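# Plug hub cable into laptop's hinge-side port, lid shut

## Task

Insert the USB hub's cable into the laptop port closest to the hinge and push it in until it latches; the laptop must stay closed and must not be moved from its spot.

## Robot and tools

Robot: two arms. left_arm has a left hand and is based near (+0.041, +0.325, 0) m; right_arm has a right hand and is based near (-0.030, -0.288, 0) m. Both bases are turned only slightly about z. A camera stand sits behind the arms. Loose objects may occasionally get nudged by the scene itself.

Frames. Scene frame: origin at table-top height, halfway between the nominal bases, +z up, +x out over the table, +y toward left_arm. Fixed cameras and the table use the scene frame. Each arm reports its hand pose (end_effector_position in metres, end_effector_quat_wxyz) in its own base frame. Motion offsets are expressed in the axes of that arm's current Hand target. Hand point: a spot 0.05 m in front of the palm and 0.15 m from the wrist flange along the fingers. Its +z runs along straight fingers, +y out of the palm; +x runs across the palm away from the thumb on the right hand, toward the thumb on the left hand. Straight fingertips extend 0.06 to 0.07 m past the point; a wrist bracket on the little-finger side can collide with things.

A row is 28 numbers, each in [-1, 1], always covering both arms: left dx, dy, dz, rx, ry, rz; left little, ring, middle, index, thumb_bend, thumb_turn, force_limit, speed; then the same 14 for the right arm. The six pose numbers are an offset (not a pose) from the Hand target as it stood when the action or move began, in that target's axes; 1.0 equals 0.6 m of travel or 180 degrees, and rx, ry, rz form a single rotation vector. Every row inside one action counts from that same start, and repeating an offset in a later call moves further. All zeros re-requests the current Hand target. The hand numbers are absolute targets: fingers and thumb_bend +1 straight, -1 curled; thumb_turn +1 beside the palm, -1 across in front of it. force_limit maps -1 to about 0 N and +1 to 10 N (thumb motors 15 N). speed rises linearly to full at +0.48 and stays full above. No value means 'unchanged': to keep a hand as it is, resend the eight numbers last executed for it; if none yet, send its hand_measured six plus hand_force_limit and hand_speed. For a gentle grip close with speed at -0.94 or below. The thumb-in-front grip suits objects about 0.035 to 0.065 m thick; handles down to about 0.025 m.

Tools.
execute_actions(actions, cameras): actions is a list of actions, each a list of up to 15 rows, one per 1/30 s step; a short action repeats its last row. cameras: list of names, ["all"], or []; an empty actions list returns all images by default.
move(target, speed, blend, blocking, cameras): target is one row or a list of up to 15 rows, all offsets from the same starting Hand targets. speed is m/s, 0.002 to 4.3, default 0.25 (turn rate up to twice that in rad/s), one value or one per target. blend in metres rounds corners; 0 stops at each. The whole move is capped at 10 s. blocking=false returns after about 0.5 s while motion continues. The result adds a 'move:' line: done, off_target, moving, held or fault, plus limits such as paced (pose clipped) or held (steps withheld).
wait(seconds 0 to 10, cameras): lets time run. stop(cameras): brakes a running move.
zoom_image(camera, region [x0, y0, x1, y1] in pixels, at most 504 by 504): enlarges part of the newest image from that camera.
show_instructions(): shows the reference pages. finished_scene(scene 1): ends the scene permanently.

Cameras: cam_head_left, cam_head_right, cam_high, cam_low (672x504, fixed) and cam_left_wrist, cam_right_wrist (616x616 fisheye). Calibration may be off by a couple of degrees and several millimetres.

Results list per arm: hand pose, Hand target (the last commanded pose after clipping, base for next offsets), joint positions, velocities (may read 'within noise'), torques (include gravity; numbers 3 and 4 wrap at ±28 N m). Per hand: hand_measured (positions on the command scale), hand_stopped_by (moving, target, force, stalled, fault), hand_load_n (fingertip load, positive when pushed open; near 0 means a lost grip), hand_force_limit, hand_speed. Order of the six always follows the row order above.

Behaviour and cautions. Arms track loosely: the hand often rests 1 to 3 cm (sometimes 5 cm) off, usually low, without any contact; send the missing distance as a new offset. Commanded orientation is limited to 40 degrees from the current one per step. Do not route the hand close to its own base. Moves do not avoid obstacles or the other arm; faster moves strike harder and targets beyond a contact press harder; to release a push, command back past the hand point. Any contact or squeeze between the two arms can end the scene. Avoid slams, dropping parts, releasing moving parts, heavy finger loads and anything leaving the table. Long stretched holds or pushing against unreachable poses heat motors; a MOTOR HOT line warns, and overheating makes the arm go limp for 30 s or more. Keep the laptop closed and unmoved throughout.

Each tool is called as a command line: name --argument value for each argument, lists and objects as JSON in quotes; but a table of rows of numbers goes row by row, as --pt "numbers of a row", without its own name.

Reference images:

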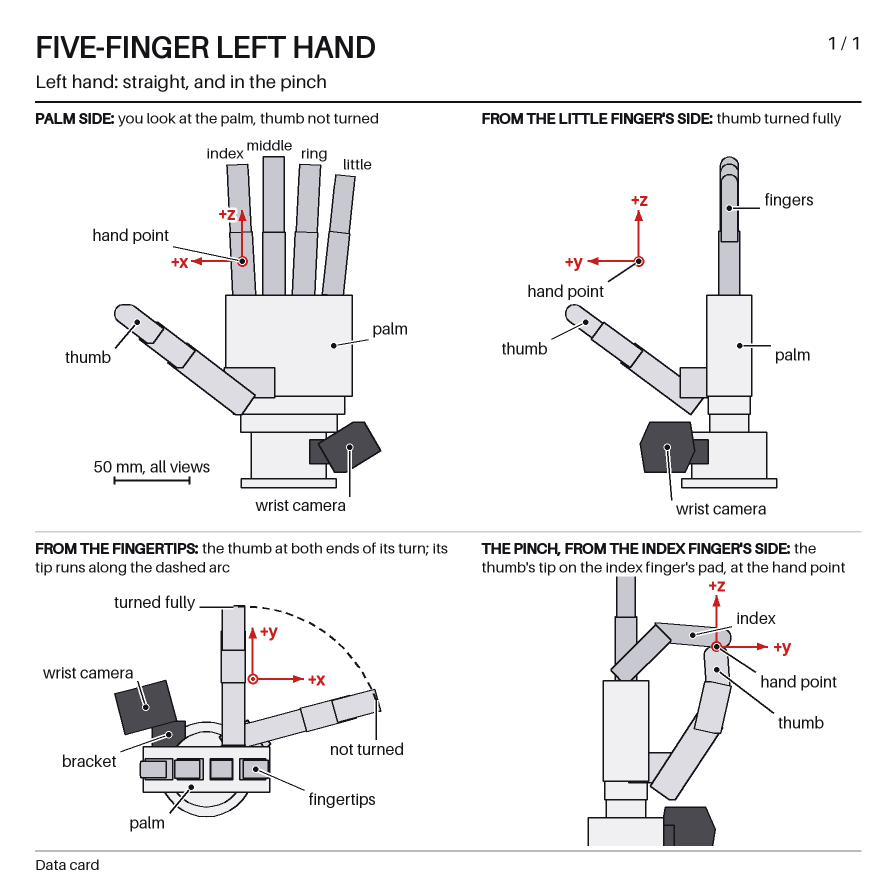

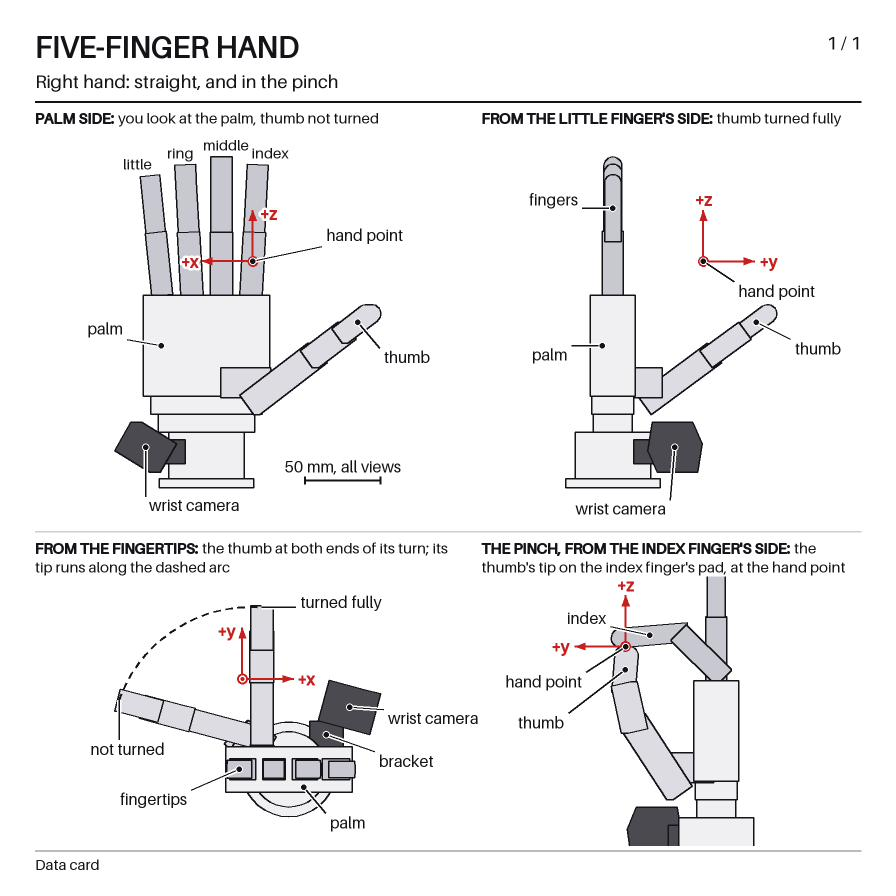

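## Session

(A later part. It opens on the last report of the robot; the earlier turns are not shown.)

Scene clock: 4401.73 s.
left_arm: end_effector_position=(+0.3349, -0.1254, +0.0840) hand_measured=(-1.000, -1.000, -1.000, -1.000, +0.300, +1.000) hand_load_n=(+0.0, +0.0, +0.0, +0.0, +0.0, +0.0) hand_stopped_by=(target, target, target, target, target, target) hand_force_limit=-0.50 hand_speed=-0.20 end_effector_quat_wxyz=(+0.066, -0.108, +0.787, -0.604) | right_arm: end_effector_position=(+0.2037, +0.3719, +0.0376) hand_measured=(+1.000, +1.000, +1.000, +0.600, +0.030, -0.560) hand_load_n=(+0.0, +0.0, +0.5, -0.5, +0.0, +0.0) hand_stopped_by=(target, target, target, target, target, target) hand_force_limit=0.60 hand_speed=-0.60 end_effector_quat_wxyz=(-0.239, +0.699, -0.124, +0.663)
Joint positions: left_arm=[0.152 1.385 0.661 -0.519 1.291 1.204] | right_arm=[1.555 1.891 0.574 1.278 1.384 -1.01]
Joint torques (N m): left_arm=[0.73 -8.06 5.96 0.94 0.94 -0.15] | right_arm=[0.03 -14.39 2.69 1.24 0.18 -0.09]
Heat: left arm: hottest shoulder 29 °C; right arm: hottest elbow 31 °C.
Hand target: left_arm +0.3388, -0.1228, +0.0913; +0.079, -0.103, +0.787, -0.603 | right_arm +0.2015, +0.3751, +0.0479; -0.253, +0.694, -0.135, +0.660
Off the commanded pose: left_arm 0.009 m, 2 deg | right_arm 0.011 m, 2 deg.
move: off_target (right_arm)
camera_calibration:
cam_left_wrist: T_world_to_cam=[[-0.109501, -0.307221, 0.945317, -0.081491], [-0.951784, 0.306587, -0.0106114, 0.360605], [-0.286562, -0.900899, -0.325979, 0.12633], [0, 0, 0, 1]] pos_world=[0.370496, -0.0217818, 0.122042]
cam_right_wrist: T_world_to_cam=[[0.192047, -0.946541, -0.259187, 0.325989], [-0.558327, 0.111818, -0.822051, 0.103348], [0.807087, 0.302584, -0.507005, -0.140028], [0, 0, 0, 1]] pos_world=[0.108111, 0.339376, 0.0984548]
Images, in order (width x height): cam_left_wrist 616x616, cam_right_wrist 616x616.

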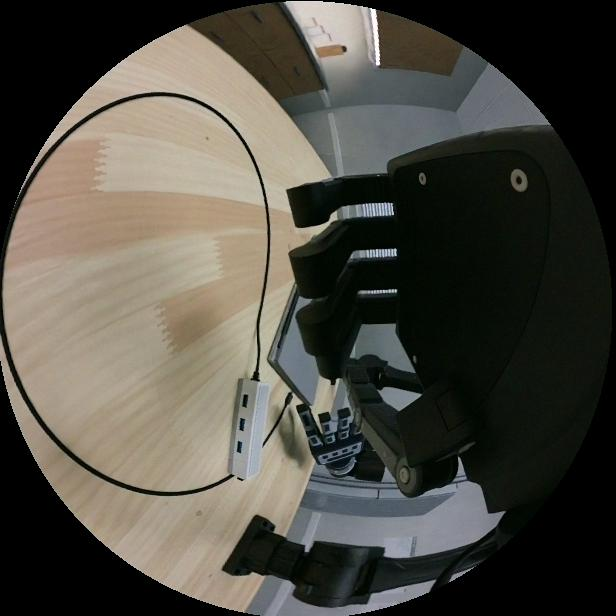

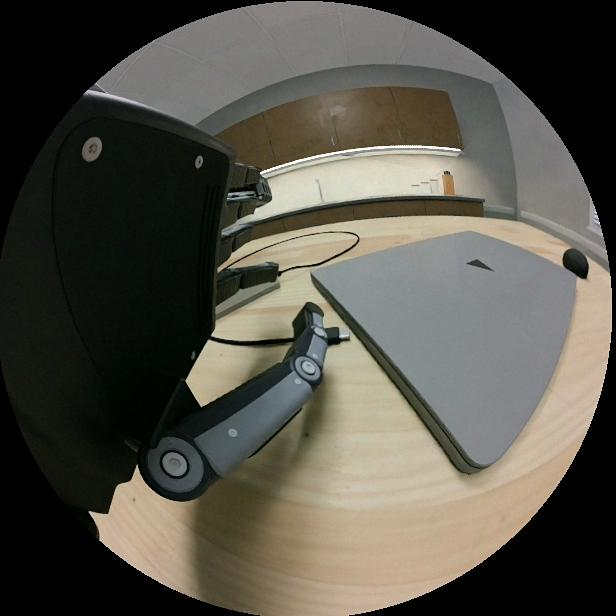

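move --target '[0,0,0,0,0,0,-1,-1,-1,-1,0.3,1,-0.5,-0.2, -0.0486,0.0304,0,0,0,0,1,1,1,0.6,0.03,-0.56,0.6,-0.6]' --speed 0.08 --cameras '["cam_right_wrist"]'

zoom_image --camera "cam_right_wrist" --region '[280, 260, 360, 340]'

Scene clock: 4413.23 s.
left_arm: end_effector_position=(+0.3349, -0.1254, +0.0840) hand_measured=(-1.000, -1.000, -1.000, -1.000, +0.300, +1.000) hand_load_n=(+0.0, +0.0, +0.5, +0.0, +0.0, +0.0) hand_stopped_by=(target, target, target, target, target, target) hand_force_limit=-0.50 hand_speed=-0.20 end_effector_quat_wxyz=(+0.066, -0.108, +0.787, -0.604) | right_arm: end_effector_position=(+0.2035, +0.3703, +0.0165) hand_measured=(+1.000, +1.000, +1.000, +0.600, +0.030, -0.560) hand_load_n=(+0.0, +0.0, +0.0, +0.0, -0.5, -0.5) hand_stopped_by=(target, target, target, target, target, target) hand_force_limit=0.60 hand_speed=-0.60 end_effector_quat_wxyz=(-0.250, +0.695, -0.136, +0.660)
Joint positions: left_arm=[0.152 1.385 0.661 -0.519 1.291 1.204] | right_arm=[1.555 1.969 0.574 1.373 1.385 -0.994]
Joint torques (N m): left_arm=[0.62 -8.06 5.91 0.98 0.95 -0.15] | right_arm=[-0.03 -10.93 3.23 1.44 0.15 -0.16]
Heat: left arm: hottest shoulder 29 °C; right arm: hottest elbow 31 °C.
Hand target: left_arm +0.3388, -0.1228, +0.0913; +0.079, -0.103, +0.787, -0.603 | right_arm +0.2015, +0.3750, +0.0135; -0.253, +0.694, -0.135, +0.660
Off the commanded pose: left_arm 0.009 m, 2 deg | right_arm 0.006 m, 0 deg.
move: done
camera_calibration:
cam_right_wrist: T_world_to_cam=[[0.190222, -0.937816, -0.290373, 0.316645], [-0.560118, 0.139238, -0.816627, 0.0761276], [0.806277, 0.317984, -0.498802, -0.155788], [0, 0, 0, 1]] pos_world=[0.108016, 0.335893, 0.0764061]
Images, in order (width x height): cam_right_wrist 616x616.

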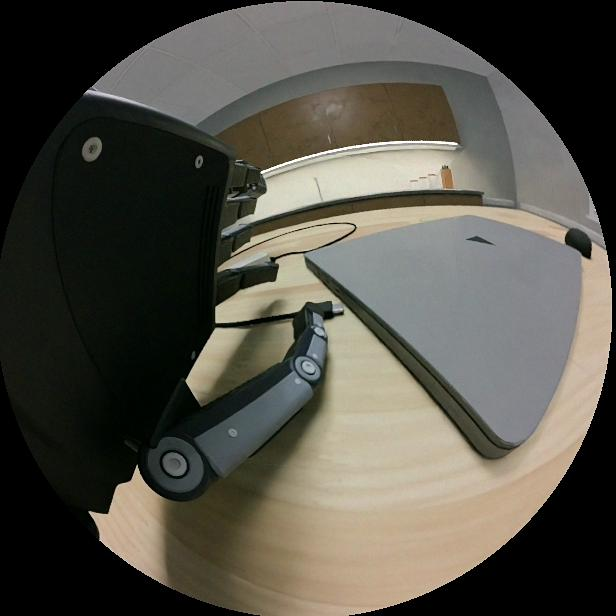

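Scaled by 6.300 from the camera's 616x616 image, which has a finer 880x880 frame.

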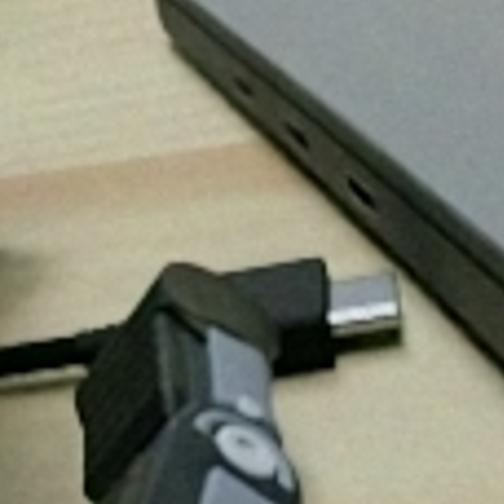

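move --target '[0,0,0,0,0,0,-1,-1,-1,-1,0.3,1,-0.5,-0.2, 0.0040,0.0063,0.0088,0,0,0,1,1,1,0.6,0.03,-0.56,0.6,-0.6]' --speed 0.05

move --target '[0,0,0,0,0,0,-1,-1,-1,-1,0.3,1,-0.5,-0.2, 0.0015,0.0025,0.0080,0,0,0,1,1,1,0.6,0.03,-0.56,0.6,-0.6]' --speed 0.05 --cameras '["cam_right_wrist"]'

zoom_image --camera "cam_right_wrist" --region '[280, 260, 360, 340]'

Scene clock: 4419.23 s.
left_arm: end_effector_position=(+0.3349, -0.1254, +0.0840) hand_measured=(-1.000, -1.000, -1.000, -1.000, +0.300, +1.000) hand_load_n=(+0.0, +0.0, +0.0, +0.5, +0.0, -0.5) hand_stopped_by=(target, target, target, target, target, target) hand_force_limit=-0.50 hand_speed=-0.20 end_effector_quat_wxyz=(+0.066, -0.108, +0.787, -0.604) | right_arm: end_effector_position=(+0.2041, +0.3728, +0.0168) hand_measured=(+1.000, +1.000, +1.000, +0.600, +0.030, -0.560) hand_load_n=(+0.0, +0.0, +0.0, +0.0, +0.0, +0.0) hand_stopped_by=(target, target, target, target, target, target) hand_force_limit=0.60 hand_speed=-0.60 end_effector_quat_wxyz=(-0.257, +0.695, -0.135, +0.658)
Joint positions: left_arm=[0.152 1.385 0.661 -0.519 1.291 1.204] | right_arm=[1.553 1.971 0.574 1.386 1.374 -0.995]
Joint torques (N m): left_arm=[0.67 -8.06 5.96 0.95 0.94 -0.15] | right_arm=[-1.2 -11.05 2.43 1.44 -0.01 -0.18]
Heat: left arm: hottest shoulder 29 °C; right arm: hottest elbow 31 °C.
Hand target: left_arm +0.3388, -0.1228, +0.0913; +0.079, -0.103, +0.787, -0.603 | right_arm +0.2075, +0.3715, +0.0135; -0.253, +0.694, -0.135, +0.660
Off the commanded pose: left_arm 0.009 m, 2 deg | right_arm 0.005 m, 1 deg.
move: done

Scene clock: 4420.03 s.
left_arm: end_effector_position=(+0.3349, -0.1254, +0.0840) hand_measured=(-1.000, -1.000, -1.000, -1.000, +0.300, +1.000) hand_load_n=(+0.0, +0.0, +0.0, +0.0, +0.0, +0.0) hand_stopped_by=(target, target, target, target, target, target) hand_force_limit=-0.50 hand_speed=-0.20 end_effector_quat_wxyz=(+0.066, -0.108, +0.787, -0.604) | right_arm: end_effector_position=(+0.2092, +0.3727, +0.0170) hand_measured=(+1.000, +1.000, +1.000, +0.600, +0.030, -0.560) hand_load_n=(+0.0, +0.0, +0.0, +0.0, +0.0, +0.0) hand_stopped_by=(target, target, target, target, target, target) hand_force_limit=0.60 hand_speed=-0.60 end_effector_quat_wxyz=(-0.257, +0.695, -0.136, +0.658)
Joint positions: left_arm=[0.152 1.385 0.661 -0.519 1.291 1.204] | right_arm=[1.539 1.971 0.574 1.389 1.36 -0.996]
Joint torques (N m): left_arm=[0.73 -7.94 5.97 0.95 0.94 -0.13] | right_arm=[-1.14 -11.52 2.26 1.42 -0.02 -0.18]
Heat: left arm: hottest shoulder 29 °C; right arm: hottest elbow 31 °C.
Hand target: left_arm +0.3388, -0.1228, +0.0913; +0.079, -0.103, +0.787, -0.603 | right_arm +0.2125, +0.3707, +0.0136; -0.253, +0.694, -0.135, +0.660
Off the commanded pose: left_arm 0.009 m, 2 deg | right_arm 0.005 m, 1 deg.
move: done
camera_calibration:
cam_right_wrist: T_world_to_cam=[[0.199597, -0.932495, -0.301021, 0.314244], [-0.561322, 0.142992, -0.815151, 0.0782077], [0.803168, 0.331671, -0.494889, -0.165416], [0, 0, 0, 1]] pos_world=[0.114034, 0.336712, 0.0764826]
Images, in order (width x height): cam_right_wrist 616x616.

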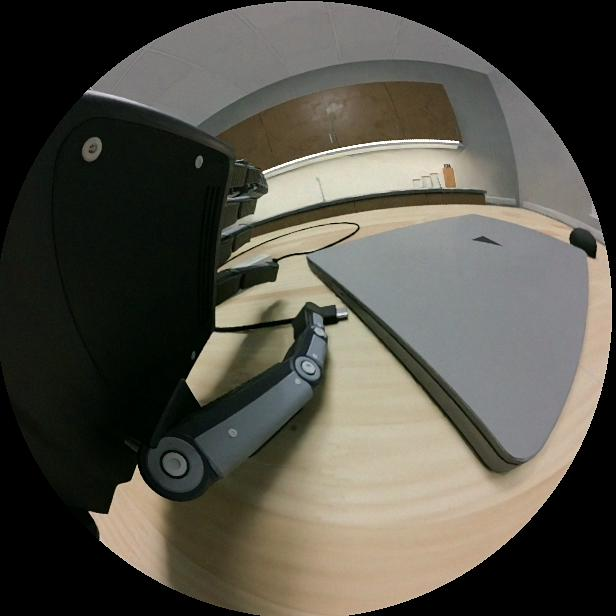

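Scaled by 6.300 from the camera's 616x616 image, which has a finer 880x880 frame.

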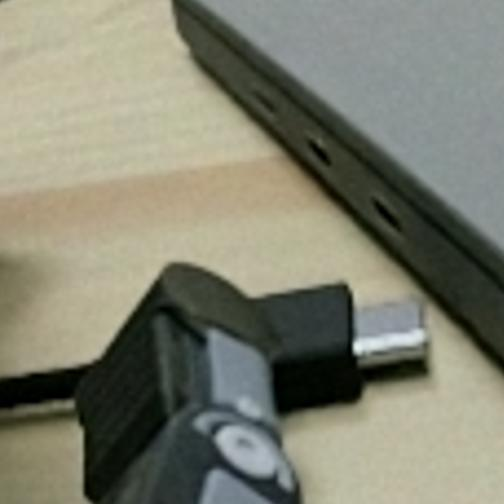

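move --target '[0,0,0,0,0,0,-1,-1,-1,-1,0.3,1,-0.5,-0.2, 0.00307,0.00491,0.00406,0,0,0,1,1,1,0.6,0.03,-0.56,0.6,-0.6]' --speed 0.05 --cameras '["cam_right_wrist","cam_left_wrist"]'

Scene clock: 4434.80 s.
left_arm: end_effector_position=(+0.3349, -0.1254, +0.0840) hand_measured=(-1.000, -1.000, -1.000, -1.000, +0.300, +1.000) hand_load_n=(+0.0, +0.0, +0.0, +0.5, +0.0, +0.0) hand_stopped_by=(target, target, target, target, target, target) hand_force_limit=-0.50 hand_speed=-0.20 end_effector_quat_wxyz=(+0.066, -0.108, +0.787, -0.604) | right_arm: end_effector_position=(+0.2122, +0.3713, +0.0170) hand_measured=(+1.000, +1.000, +1.000, +0.600, +0.030, -0.560) hand_load_n=(+0.0, +0.0, +0.0, +0.0, +0.0, +0.0) hand_stopped_by=(target, target, target, target, target, target) hand_force_limit=0.60 hand_speed=-0.60 end_effector_quat_wxyz=(-0.258, +0.694, -0.137, +0.658)
Joint positions: left_arm=[0.152 1.385 0.661 -0.519 1.291 1.204] | right_arm=[1.531 1.971 0.569 1.396 1.352 -0.996]
Joint torques (N m): left_arm=[0.67 -8.06 5.91 0.98 0.93 -0.15] | right_arm=[-1.14 -11.28 1.95 1.4 0.01 -0.19]
Heat: left arm: hottest shoulder 29 °C; right arm: hottest elbow 31 °C.
Hand target: left_arm +0.3388, -0.1228, +0.0913; +0.079, -0.103, +0.787, -0.603 | right_arm +0.2155, +0.3676, +0.0136; -0.253, +0.694, -0.135, +0.660
Off the commanded pose: left_arm 0.009 m, 2 deg | right_arm 0.006 m, 1 deg.
move: done
camera_calibration:
cam_left_wrist: T_world_to_cam=[[-0.109501, -0.307221, 0.945317, -0.081491], [-0.951784, 0.306587, -0.0106114, 0.360605], [-0.286562, -0.900899, -0.325979, 0.12633], [0, 0, 0, 1]] pos_world=[0.370496, -0.0217818, 0.122042]
cam_right_wrist: T_world_to_cam=[[0.200282, -0.931658, -0.303149, 0.311935], [-0.561369, 0.144465, -0.814859, 0.0794706], [0.802964, 0.33338, -0.494071, -0.167876], [0, 0, 0, 1]] pos_world=[0.116936, 0.335102, 0.0763776]
Images, in order (width x height): cam_left_wrist 616x616, cam_right_wrist 616x616.

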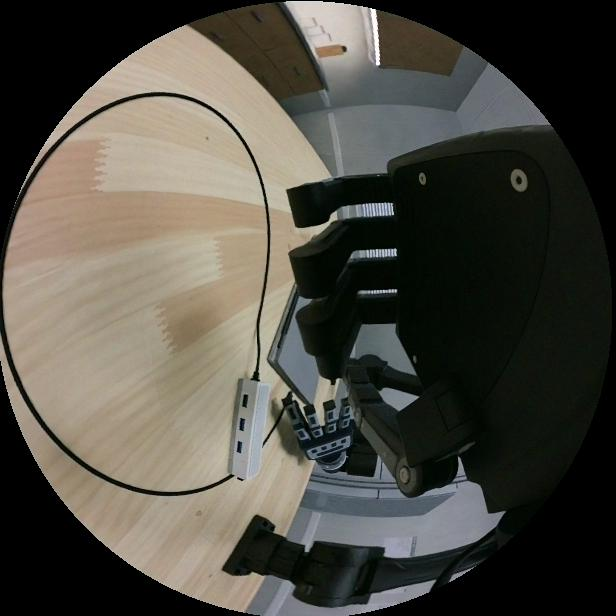

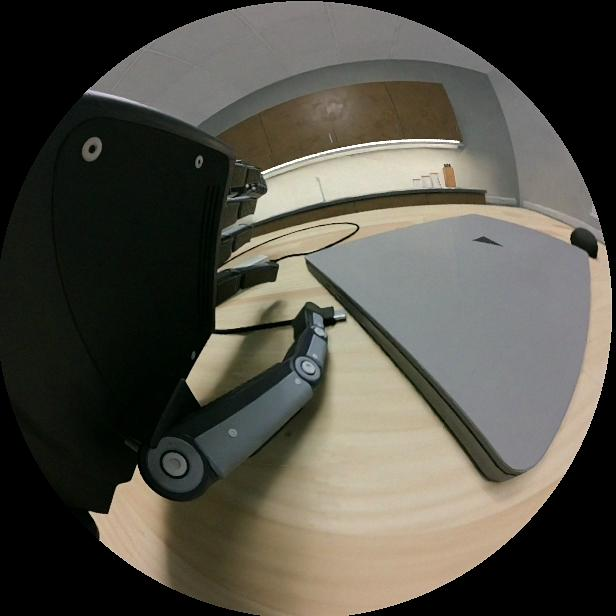

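zoom_image --camera "cam_right_wrist" --region '[280, 260, 360, 340]'

zoom_image --camera "cam_left_wrist" --region '[250, 350, 330, 430]'

Scaled by 6.300 from the camera's 616x616 image, which has a finer 880x880 frame.

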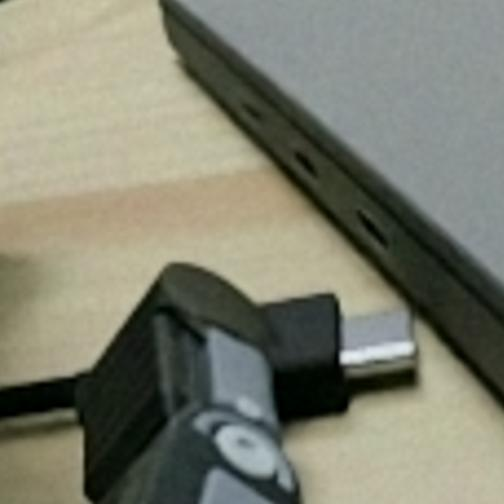

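Scaled by 6.300 from the camera's 616x616 image, which has a finer 880x880 frame.

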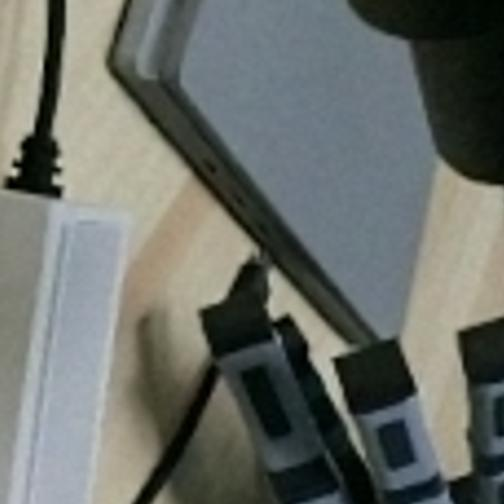

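move --target '[0,0,0,0,0,0,-1,-1,-1,-1,0.3,1,-0.5,-0.2, 0.00235,0.00377,0.00599,0,0,0,1,1,1,0.6,0.03,-0.56,0.6,-0.6]' --speed 0.05 --cameras '["cam_right_wrist","cam_left_wrist"]'

zoom_image --camera "cam_right_wrist" --region '[280, 260, 360, 340]'

zoom_image --camera "cam_left_wrist" --region '[270, 370, 310, 410]'

Scene clock: 4443.33 s.
left_arm: end_effector_position=(+0.3349, -0.1254, +0.0840) hand_measured=(-1.000, -1.000, -1.000, -1.000, +0.300, +1.000) hand_load_n=(+0.0, +0.0, +0.0, +0.0, +0.0, -0.5) hand_stopped_by=(target, target, target, target, target, target) hand_force_limit=-0.50 hand_speed=-0.20 end_effector_quat_wxyz=(+0.066, -0.108, +0.787, -0.604) | right_arm: end_effector_position=(+0.2158, +0.3701, +0.0169) hand_measured=(+1.000, +1.000, +1.000, +0.600, +0.030, -0.560) hand_load_n=(+0.0, +0.0, +0.0, +0.0, -0.5, -0.5) hand_stopped_by=(target, target, target, target, target, target) hand_force_limit=0.60 hand_speed=-0.60 end_effector_quat_wxyz=(-0.259, +0.694, -0.136, +0.657)
Joint positions: left_arm=[0.152 1.385 0.661 -0.519 1.291 1.204] | right_arm=[1.521 1.971 0.566 1.401 1.34 -0.997]
Joint torques (N m): left_arm=[0.67 -8.06 5.94 0.98 0.94 -0.14] | right_arm=[-1.38 -11.28 1.89 1.32 0.04 -0.19]
Heat: left arm: hottest shoulder 29 °C; right arm: hottest elbow 31 °C.
Hand target: left_arm +0.3388, -0.1228, +0.0913; +0.079, -0.103, +0.787, -0.603 | right_arm +0.2196, +0.3657, +0.0136; -0.253, +0.694, -0.135, +0.660
Off the commanded pose: left_arm 0.009 m, 2 deg | right_arm 0.007 m, 1 deg.
move: done
camera_calibration:
cam_left_wrist: T_world_to_cam=[[-0.109501, -0.307221, 0.945317, -0.081491], [-0.951784, 0.306587, -0.0106114, 0.360605], [-0.286562, -0.900899, -0.325979, 0.12633], [0, 0, 0, 1]] pos_world=[0.370496, -0.0217818, 0.122042]
cam_right_wrist: T_world_to_cam=[[0.202076, -0.931045, -0.303844, 0.309478], [-0.561484, 0.144059, -0.814851, 0.0818185], [0.802434, 0.335266, -0.493656, -0.171026], [0, 0, 0, 1]] pos_world=[0.120639, 0.333691, 0.0762751]
Images, in order (width x height): cam_left_wrist 616x616, cam_right_wrist 616x616.

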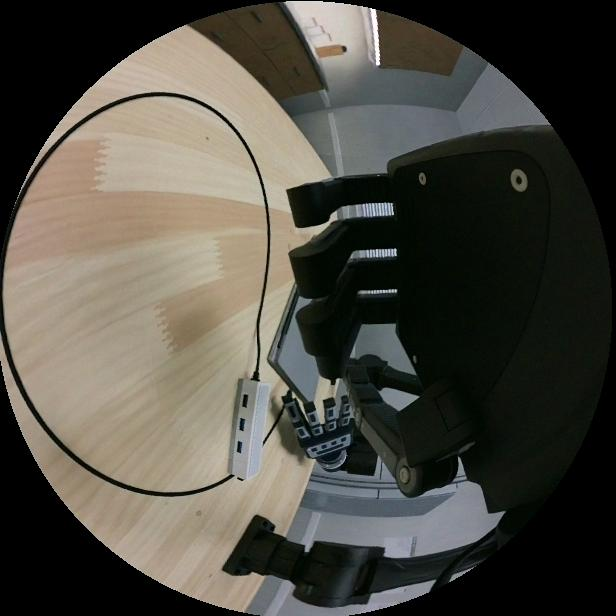

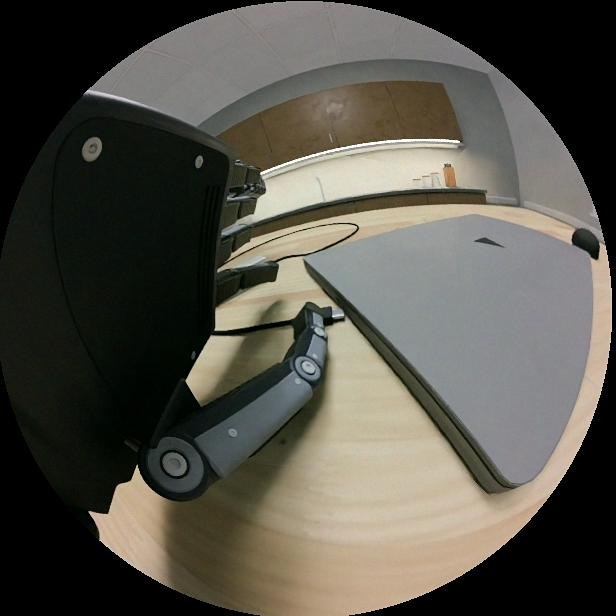

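Scaled by 6.300 from the camera's 616x616 image, which has a finer 880x880 frame.

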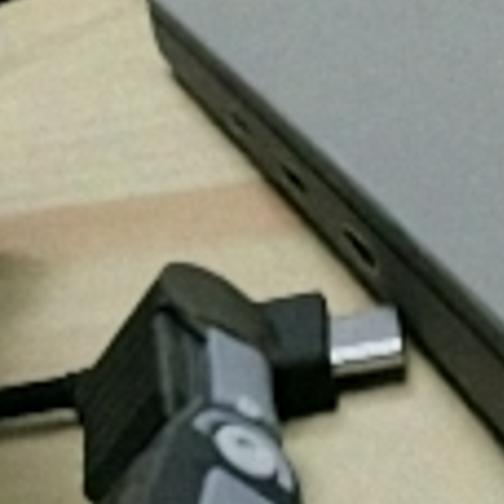

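Scaled by 12.600 from the camera's 616x616 image, which has a finer 880x880 frame.

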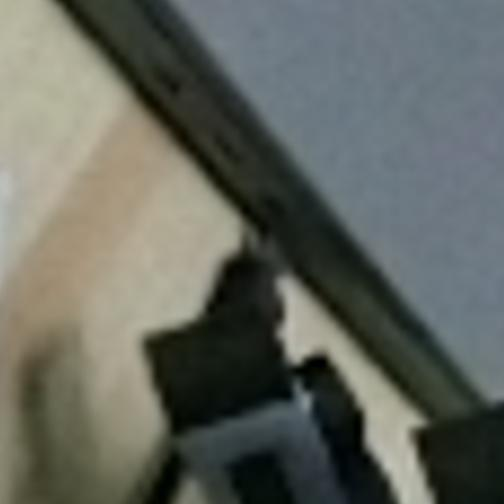

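move --target '[0,0,0,0,0,0,-1,-1,-1,-1,0.3,1,-0.5,-0.2, -0.0028,0.0018,0.001,0,0,0,1,1,1,0.15,0.03,-0.56,0.6,-0.6]' --speed 0.05 --cameras '["cam_right_wrist","cam_left_wrist"]'

zoom_image --camera "cam_right_wrist" --region '[280, 260, 360, 340]'

Scene clock: 4447.73 s.
left_arm: end_effector_position=(+0.3349, -0.1254, +0.0840) hand_measured=(-1.000, -1.000, -1.000, -1.000, +0.300, +1.000) hand_load_n=(+0.0, +0.0, +0.0, +0.0, +0.0, +0.0) hand_stopped_by=(target, target, target, target, target, target) hand_force_limit=-0.50 hand_speed=-0.20 end_effector_quat_wxyz=(+0.066, -0.108, +0.787, -0.604) | right_arm: end_effector_position=(+0.2162, +0.3703, +0.0167) hand_measured=(+1.000, +1.000, +1.000, +0.150, +0.030, -0.560) hand_load_n=(+0.0, +0.0, +0.0, +0.0, -1.0, -0.5) hand_stopped_by=(target, target, target, target, target, target) hand_force_limit=0.60 hand_speed=-0.60 end_effector_quat_wxyz=(-0.261, +0.694, -0.137, +0.657)
Joint positions: left_arm=[0.152 1.385 0.661 -0.519 1.291 1.204] | right_arm=[1.52 1.973 0.566 1.407 1.338 -0.997]
Joint torques (N m): left_arm=[0.79 -8.06 5.91 0.94 0.95 -0.15] | right_arm=[-1.26 -11.05 1.94 1.4 0.01 -0.17]
Heat: left arm: hottest shoulder 29 °C; right arm: hottest elbow 31 °C.
Hand target: left_arm +0.3388, -0.1228, +0.0913; +0.079, -0.103, +0.787, -0.603 | right_arm +0.2201, +0.3658, +0.0116; -0.253, +0.694, -0.135, +0.660
Off the commanded pose: left_arm 0.009 m, 2 deg | right_arm 0.008 m, 1 deg.
move: done
camera_calibration:
cam_left_wrist: T_world_to_cam=[[-0.109501, -0.307221, 0.945317, -0.081491], [-0.951784, 0.306587, -0.0106114, 0.360605], [-0.286562, -0.900899, -0.325979, 0.12633], [0, 0, 0, 1]] pos_world=[0.370496, -0.0217818, 0.122042]
cam_right_wrist: T_world_to_cam=[[0.202565, -0.929672, -0.307696, 0.308973], [-0.561319, 0.147237, -0.814397, 0.0806923], [0.802426, 0.337684, -0.492018, -0.172392], [0, 0, 0, 1]] pos_world=[0.121039, 0.333577, 0.0759652]
Images, in order (width x height): cam_left_wrist 616x616, cam_right_wrist 616x616.

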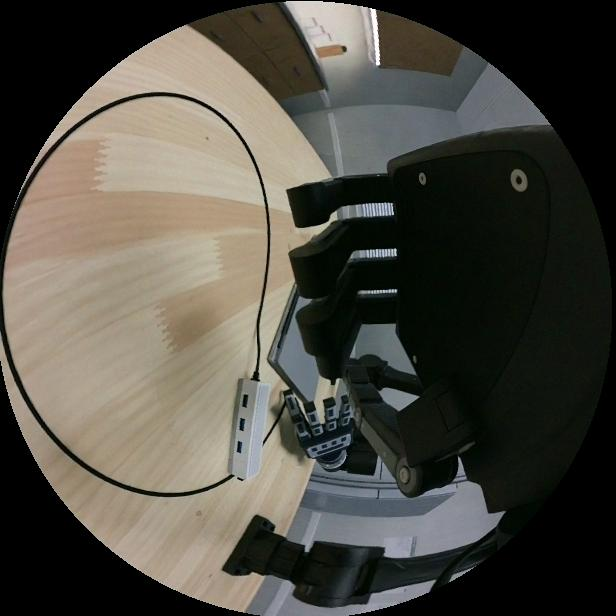

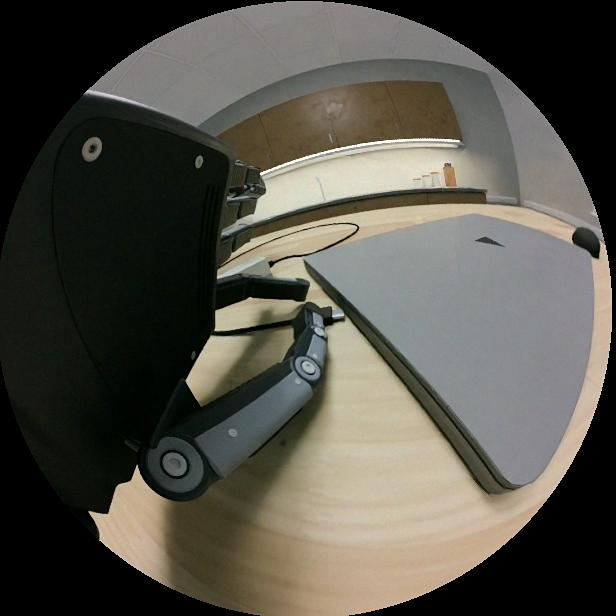

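Scaled by 6.300 from the camera's 616x616 image, which has a finer 880x880 frame.

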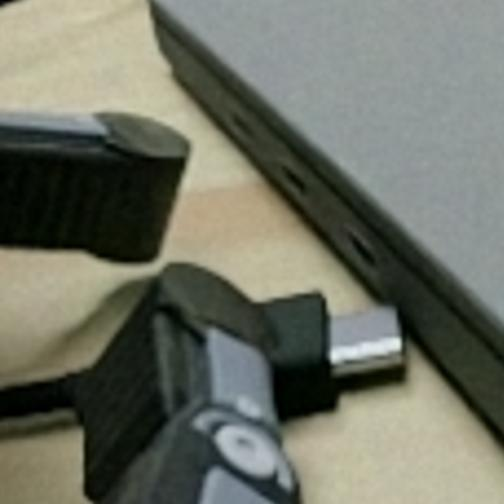

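move --target '[0,0,0,0,0,0,-1,-1,-1,-1,0.3,1,-0.5,-0.2, 0,0,0,0,0,0,1,1,1,-0.35,0.03,-0.56,0.6,-0.92]' --speed 0.05 --cameras '["cam_right_wrist","cam_left_wrist"]'

zoom_image --camera "cam_right_wrist" --region '[280, 260, 360, 340]'

Scene clock: 4451.63 s.
left_arm: end_effector_position=(+0.3349, -0.1254, +0.0840) hand_measured=(-1.000, -1.000, -1.000, -1.000, +0.300, +1.000) hand_load_n=(+0.0, +0.0, +0.0, +0.0, +0.0, +0.0) hand_stopped_by=(target, target, target, target, target, target) hand_force_limit=-0.50 hand_speed=-0.20 end_effector_quat_wxyz=(+0.066, -0.108, +0.787, -0.604) | right_arm: end_effector_position=(+0.2168, +0.3703, +0.0169) hand_measured=(+1.000, +1.000, +1.000, -0.102, +0.030, -0.560) hand_load_n=(+0.0, +0.0, +0.0, +8.0, +1.0, +0.0) hand_stopped_by=(target, target, target, force, target, target) hand_force_limit=0.60 hand_speed=-0.92 end_effector_quat_wxyz=(-0.261, +0.693, -0.138, +0.657)
Joint positions: left_arm=[0.152 1.385 0.661 -0.519 1.291 1.204] | right_arm=[1.519 1.973 0.566 1.409 1.337 -0.998]
Joint torques (N m): left_arm=[0.67 -8.06 5.96 0.95 0.95 -0.15] | right_arm=[-1.2 -10.87 1.96 1.4 0.06 -0.18]
Heat: left arm: hottest shoulder 29 °C; right arm: hottest elbow 31 °C.
Hand target: left_arm +0.3388, -0.1228, +0.0913; +0.079, -0.103, +0.787, -0.603 | right_arm +0.2201, +0.3658, +0.0116; -0.253, +0.694, -0.135, +0.660
Off the commanded pose: left_arm 0.009 m, 2 deg | right_arm 0.008 m, 1 deg.
move: done
camera_calibration:
cam_left_wrist: T_world_to_cam=[[-0.109501, -0.307221, 0.945317, -0.081491], [-0.951784, 0.306587, -0.0106114, 0.360605], [-0.286562, -0.900899, -0.325979, 0.12633], [0, 0, 0, 1]] pos_world=[0.370496, -0.0217818, 0.122042]
cam_right_wrist: T_world_to_cam=[[0.202657, -0.929295, -0.308773, 0.308824], [-0.561126, 0.148214, -0.814353, 0.0807551], [0.802538, 0.338295, -0.491415, -0.173088], [0, 0, 0, 1]] pos_world=[0.121638, 0.333574, 0.0760615]
Images, in order (width x height): cam_left_wrist 616x616, cam_right_wrist 616x616.

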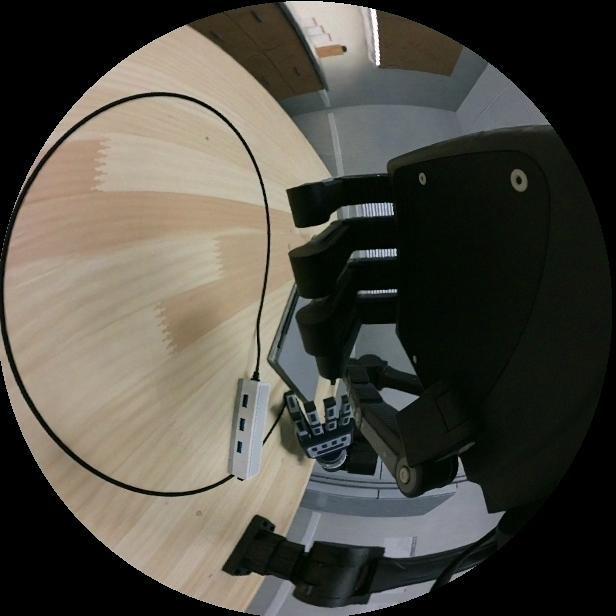

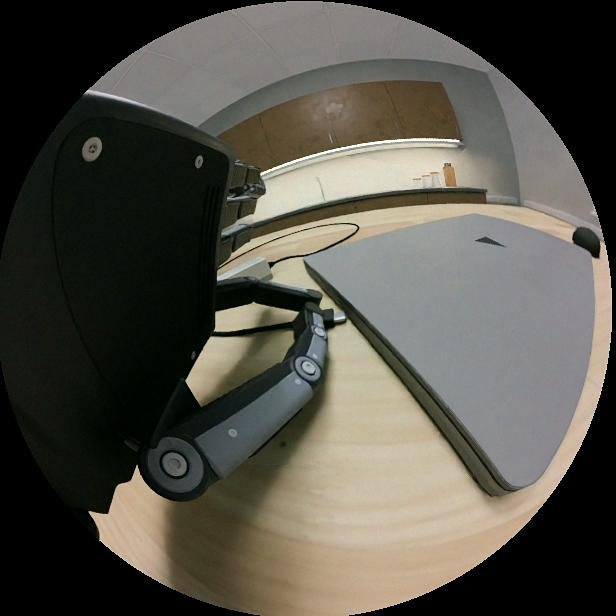

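Scaled by 6.300 from the camera's 616x616 image, which has a finer 880x880 frame.

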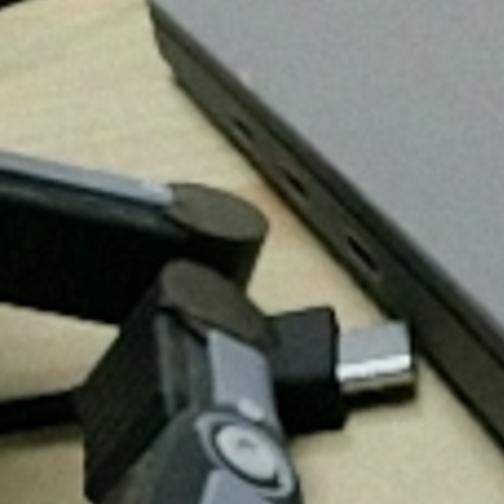

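move --target '[0,0,0,0,0,0,-1,-1,-1,-1,0.3,1,-0.5,-0.2, 0.01157,-0.01293,-0.00152,0,0,0,1,1,1,-0.35,0.03,-0.56,0.6,-0.92]' --speed 0.03 --cameras '["cam_right_wrist","cam_left_wrist"]'

zoom_image --camera "cam_right_wrist" --region '[280, 260, 360, 340]'

zoom_image --camera "cam_left_wrist" --region '[270, 370, 310, 410]'

Scene clock: 4457.40 s.
left_arm: end_effector_position=(+0.3349, -0.1254, +0.0840) hand_measured=(-1.000, -1.000, -1.000, -1.000, +0.300, +1.000) hand_load_n=(+0.0, +0.0, +0.0, +0.0, +0.0, +0.0) hand_stopped_by=(target, target, target, target, target, target) hand_force_limit=-0.50 hand_speed=-0.20 end_effector_quat_wxyz=(+0.066, -0.108, +0.787, -0.604) | right_arm: end_effector_position=(+0.2168, +0.3701, +0.0168) hand_measured=(+1.000, +1.000, +1.000, -0.102, +0.030, -0.560) hand_load_n=(+0.0, +0.0, +0.0, +8.5, +1.0, +0.0) hand_stopped_by=(target, target, target, force, target, target) hand_force_limit=0.60 hand_speed=-0.92 end_effector_quat_wxyz=(-0.260, +0.694, -0.137, +0.658)
Joint positions: left_arm=[0.152 1.385 0.661 -0.519 1.291 1.204] | right_arm=[1.519 1.973 0.566 1.407 1.337 -1]
Joint torques (N m): left_arm=[0.85 -8.06 5.93 0.99 0.94 -0.15] | right_arm=[-0.85 -13.51 2.1 0.46 0.2 -0.21]
Heat: left arm: hottest shoulder 29 °C; right arm: hottest elbow 31 °C.
Hand target: left_arm +0.3388, -0.1228, +0.0913; +0.079, -0.103, +0.787, -0.603 | right_arm +0.2187, +0.3685, +0.0216; -0.253, +0.694, -0.135, +0.660
Off the commanded pose: left_arm 0.009 m, 2 deg | right_arm 0.005 m, 1 deg.
move: done
camera_calibration:
cam_left_wrist: T_world_to_cam=[[-0.109501, -0.307221, 0.945317, -0.081491], [-0.951784, 0.306587, -0.0106114, 0.360605], [-0.286562, -0.900899, -0.325979, 0.12633], [0, 0, 0, 1]] pos_world=[0.370496, -0.0217818, 0.122042]
cam_right_wrist: T_world_to_cam=[[0.2027, -0.930469, -0.305188, 0.308856], [-0.560899, 0.145145, -0.815062, 0.0818228], [0.802686, 0.336393, -0.492478, -0.172357], [0, 0, 0, 1]] pos_world=[0.121637, 0.333484, 0.0760678]
Images, in order (width x height): cam_left_wrist 616x616, cam_right_wrist 616x616.

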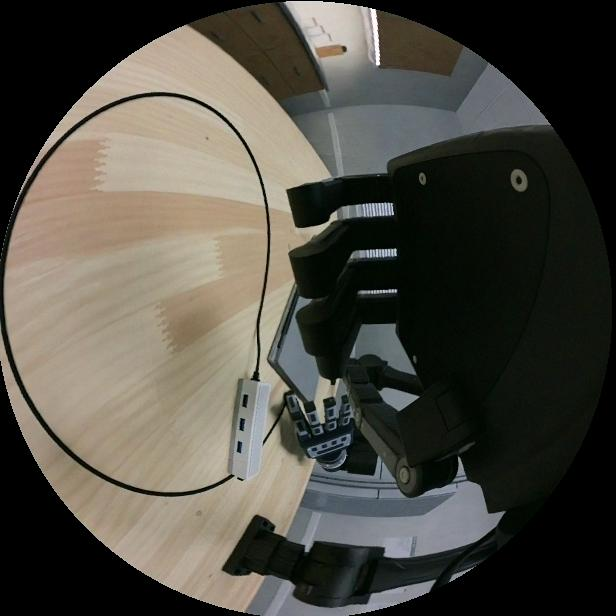

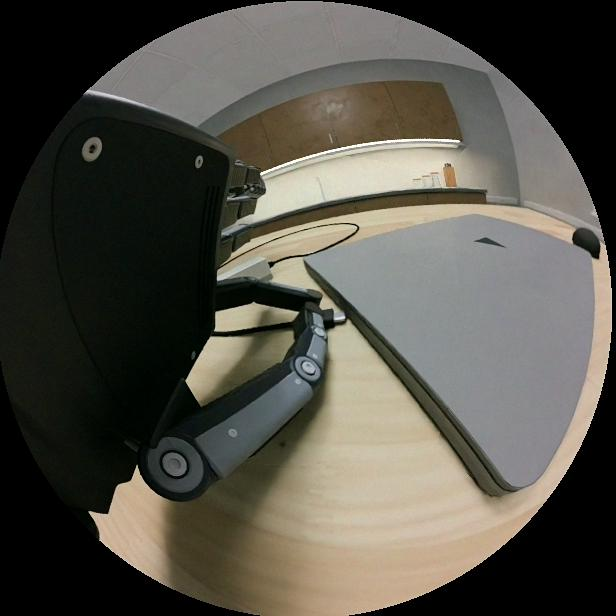

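Scaled by 6.300 from the camera's 616x616 image, which has a finer 880x880 frame.

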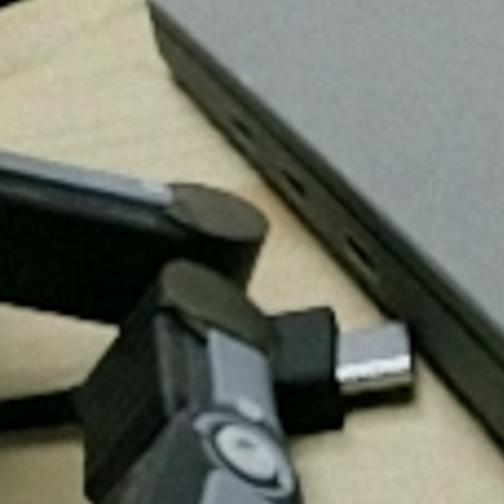

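Scaled by 12.600 from the camera's 616x616 image, which has a finer 880x880 frame.

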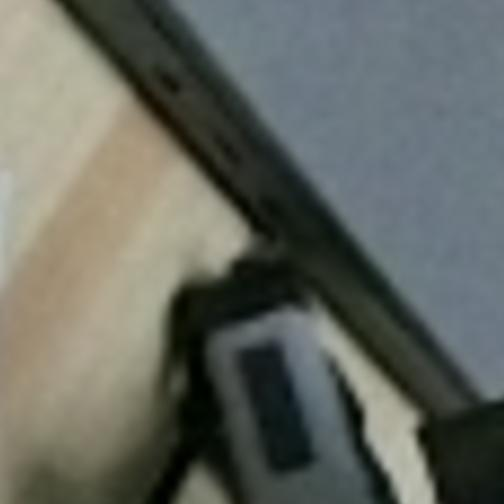

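move --target '[0,0,0,0,0,0,-1,-1,-1,-1,0.3,1,-0.5,-0.2, 0.01072,-0.01428,-0.00191,0,0,0,1,1,1,-0.35,0.03,-0.56,0.6,-0.92]' --speed 0.03 --cameras '["cam_right_wrist","cam_left_wrist"]'

zoom_image --camera "cam_right_wrist" --region '[280, 260, 360, 340]'

zoom_image --camera "cam_left_wrist" --region '[270, 370, 310, 410]'

Scene clock: 4467.97 s.
left_arm: end_effector_position=(+0.3349, -0.1254, +0.0840) hand_measured=(-1.000, -1.000, -1.000, -1.000, +0.300, +1.000) hand_load_n=(+0.0, +0.0, +0.0, +0.0, +0.0, -0.5) hand_stopped_by=(target, target, target, target, target, target) hand_force_limit=-0.50 hand_speed=-0.20 end_effector_quat_wxyz=(+0.066, -0.108, +0.787, -0.604) | right_arm: end_effector_position=(+0.2168, +0.3698, +0.0215) hand_measured=(+1.000, +1.000, +1.000, -0.102, +0.030, -0.560) hand_load_n=(+0.0, +0.0, +0.0, +7.0, +1.0, +1.0) hand_stopped_by=(target, target, target, force, target, target) hand_force_limit=0.60 hand_speed=-0.92 end_effector_quat_wxyz=(-0.253, +0.696, -0.131, +0.659)
Joint positions: left_arm=[0.152 1.385 0.661 -0.519 1.291 1.204] | right_arm=[1.519 1.95 0.566 1.366 1.339 -1.001]
Joint torques (N m): left_arm=[0.62 -8.12 5.94 0.95 0.94 -0.15] | right_arm=[-0.44 -14.27 2.76 0.49 0.33 -0.21]
Heat: left arm: hottest shoulder 29 °C; right arm: hottest elbow 31 °C.
Hand target: left_arm +0.3388, -0.1228, +0.0913; +0.079, -0.103, +0.787, -0.603 | right_arm +0.2169, +0.3720, +0.0315; -0.253, +0.694, -0.135, +0.660
Off the commanded pose: left_arm 0.009 m, 2 deg | right_arm 0.010 m, 1 deg.
move: done
camera_calibration:
cam_left_wrist: T_world_to_cam=[[-0.109501, -0.307221, 0.945317, -0.081491], [-0.951784, 0.306587, -0.0106114, 0.360605], [-0.286562, -0.900899, -0.325979, 0.12633], [0, 0, 0, 1]] pos_world=[0.370496, -0.0217818, 0.122042]
cam_right_wrist: T_world_to_cam=[[0.200702, -0.936591, -0.287256, 0.312335], [-0.561374, 0.130351, -0.817232, 0.0912883], [0.802856, 0.325278, -0.499616, -0.165753], [0, 0, 0, 1]] pos_world=[0.121636, 0.334546, 0.0815109]
Images, in order (width x height): cam_left_wrist 616x616, cam_right_wrist 616x616.

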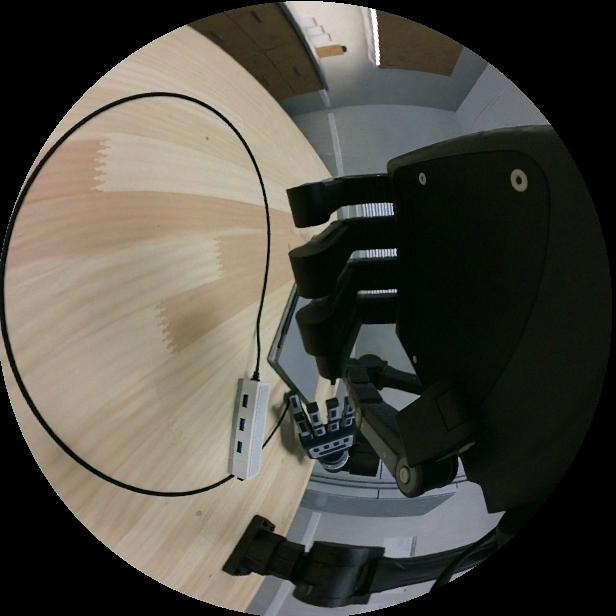

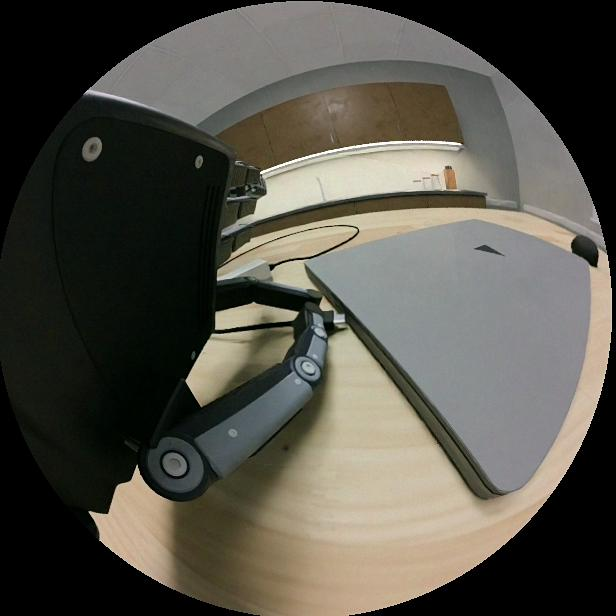

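Scaled by 6.300 from the camera's 616x616 image, which has a finer 880x880 frame.

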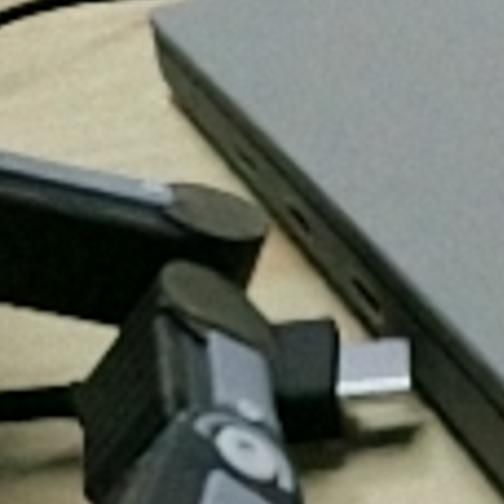

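Scaled by 12.600 from the camera's 616x616 image, which has a finer 880x880 frame.

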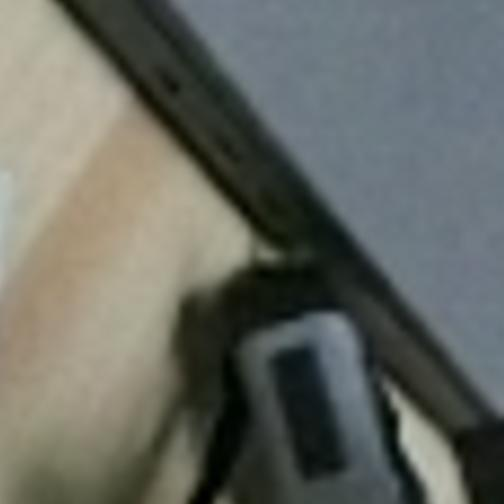

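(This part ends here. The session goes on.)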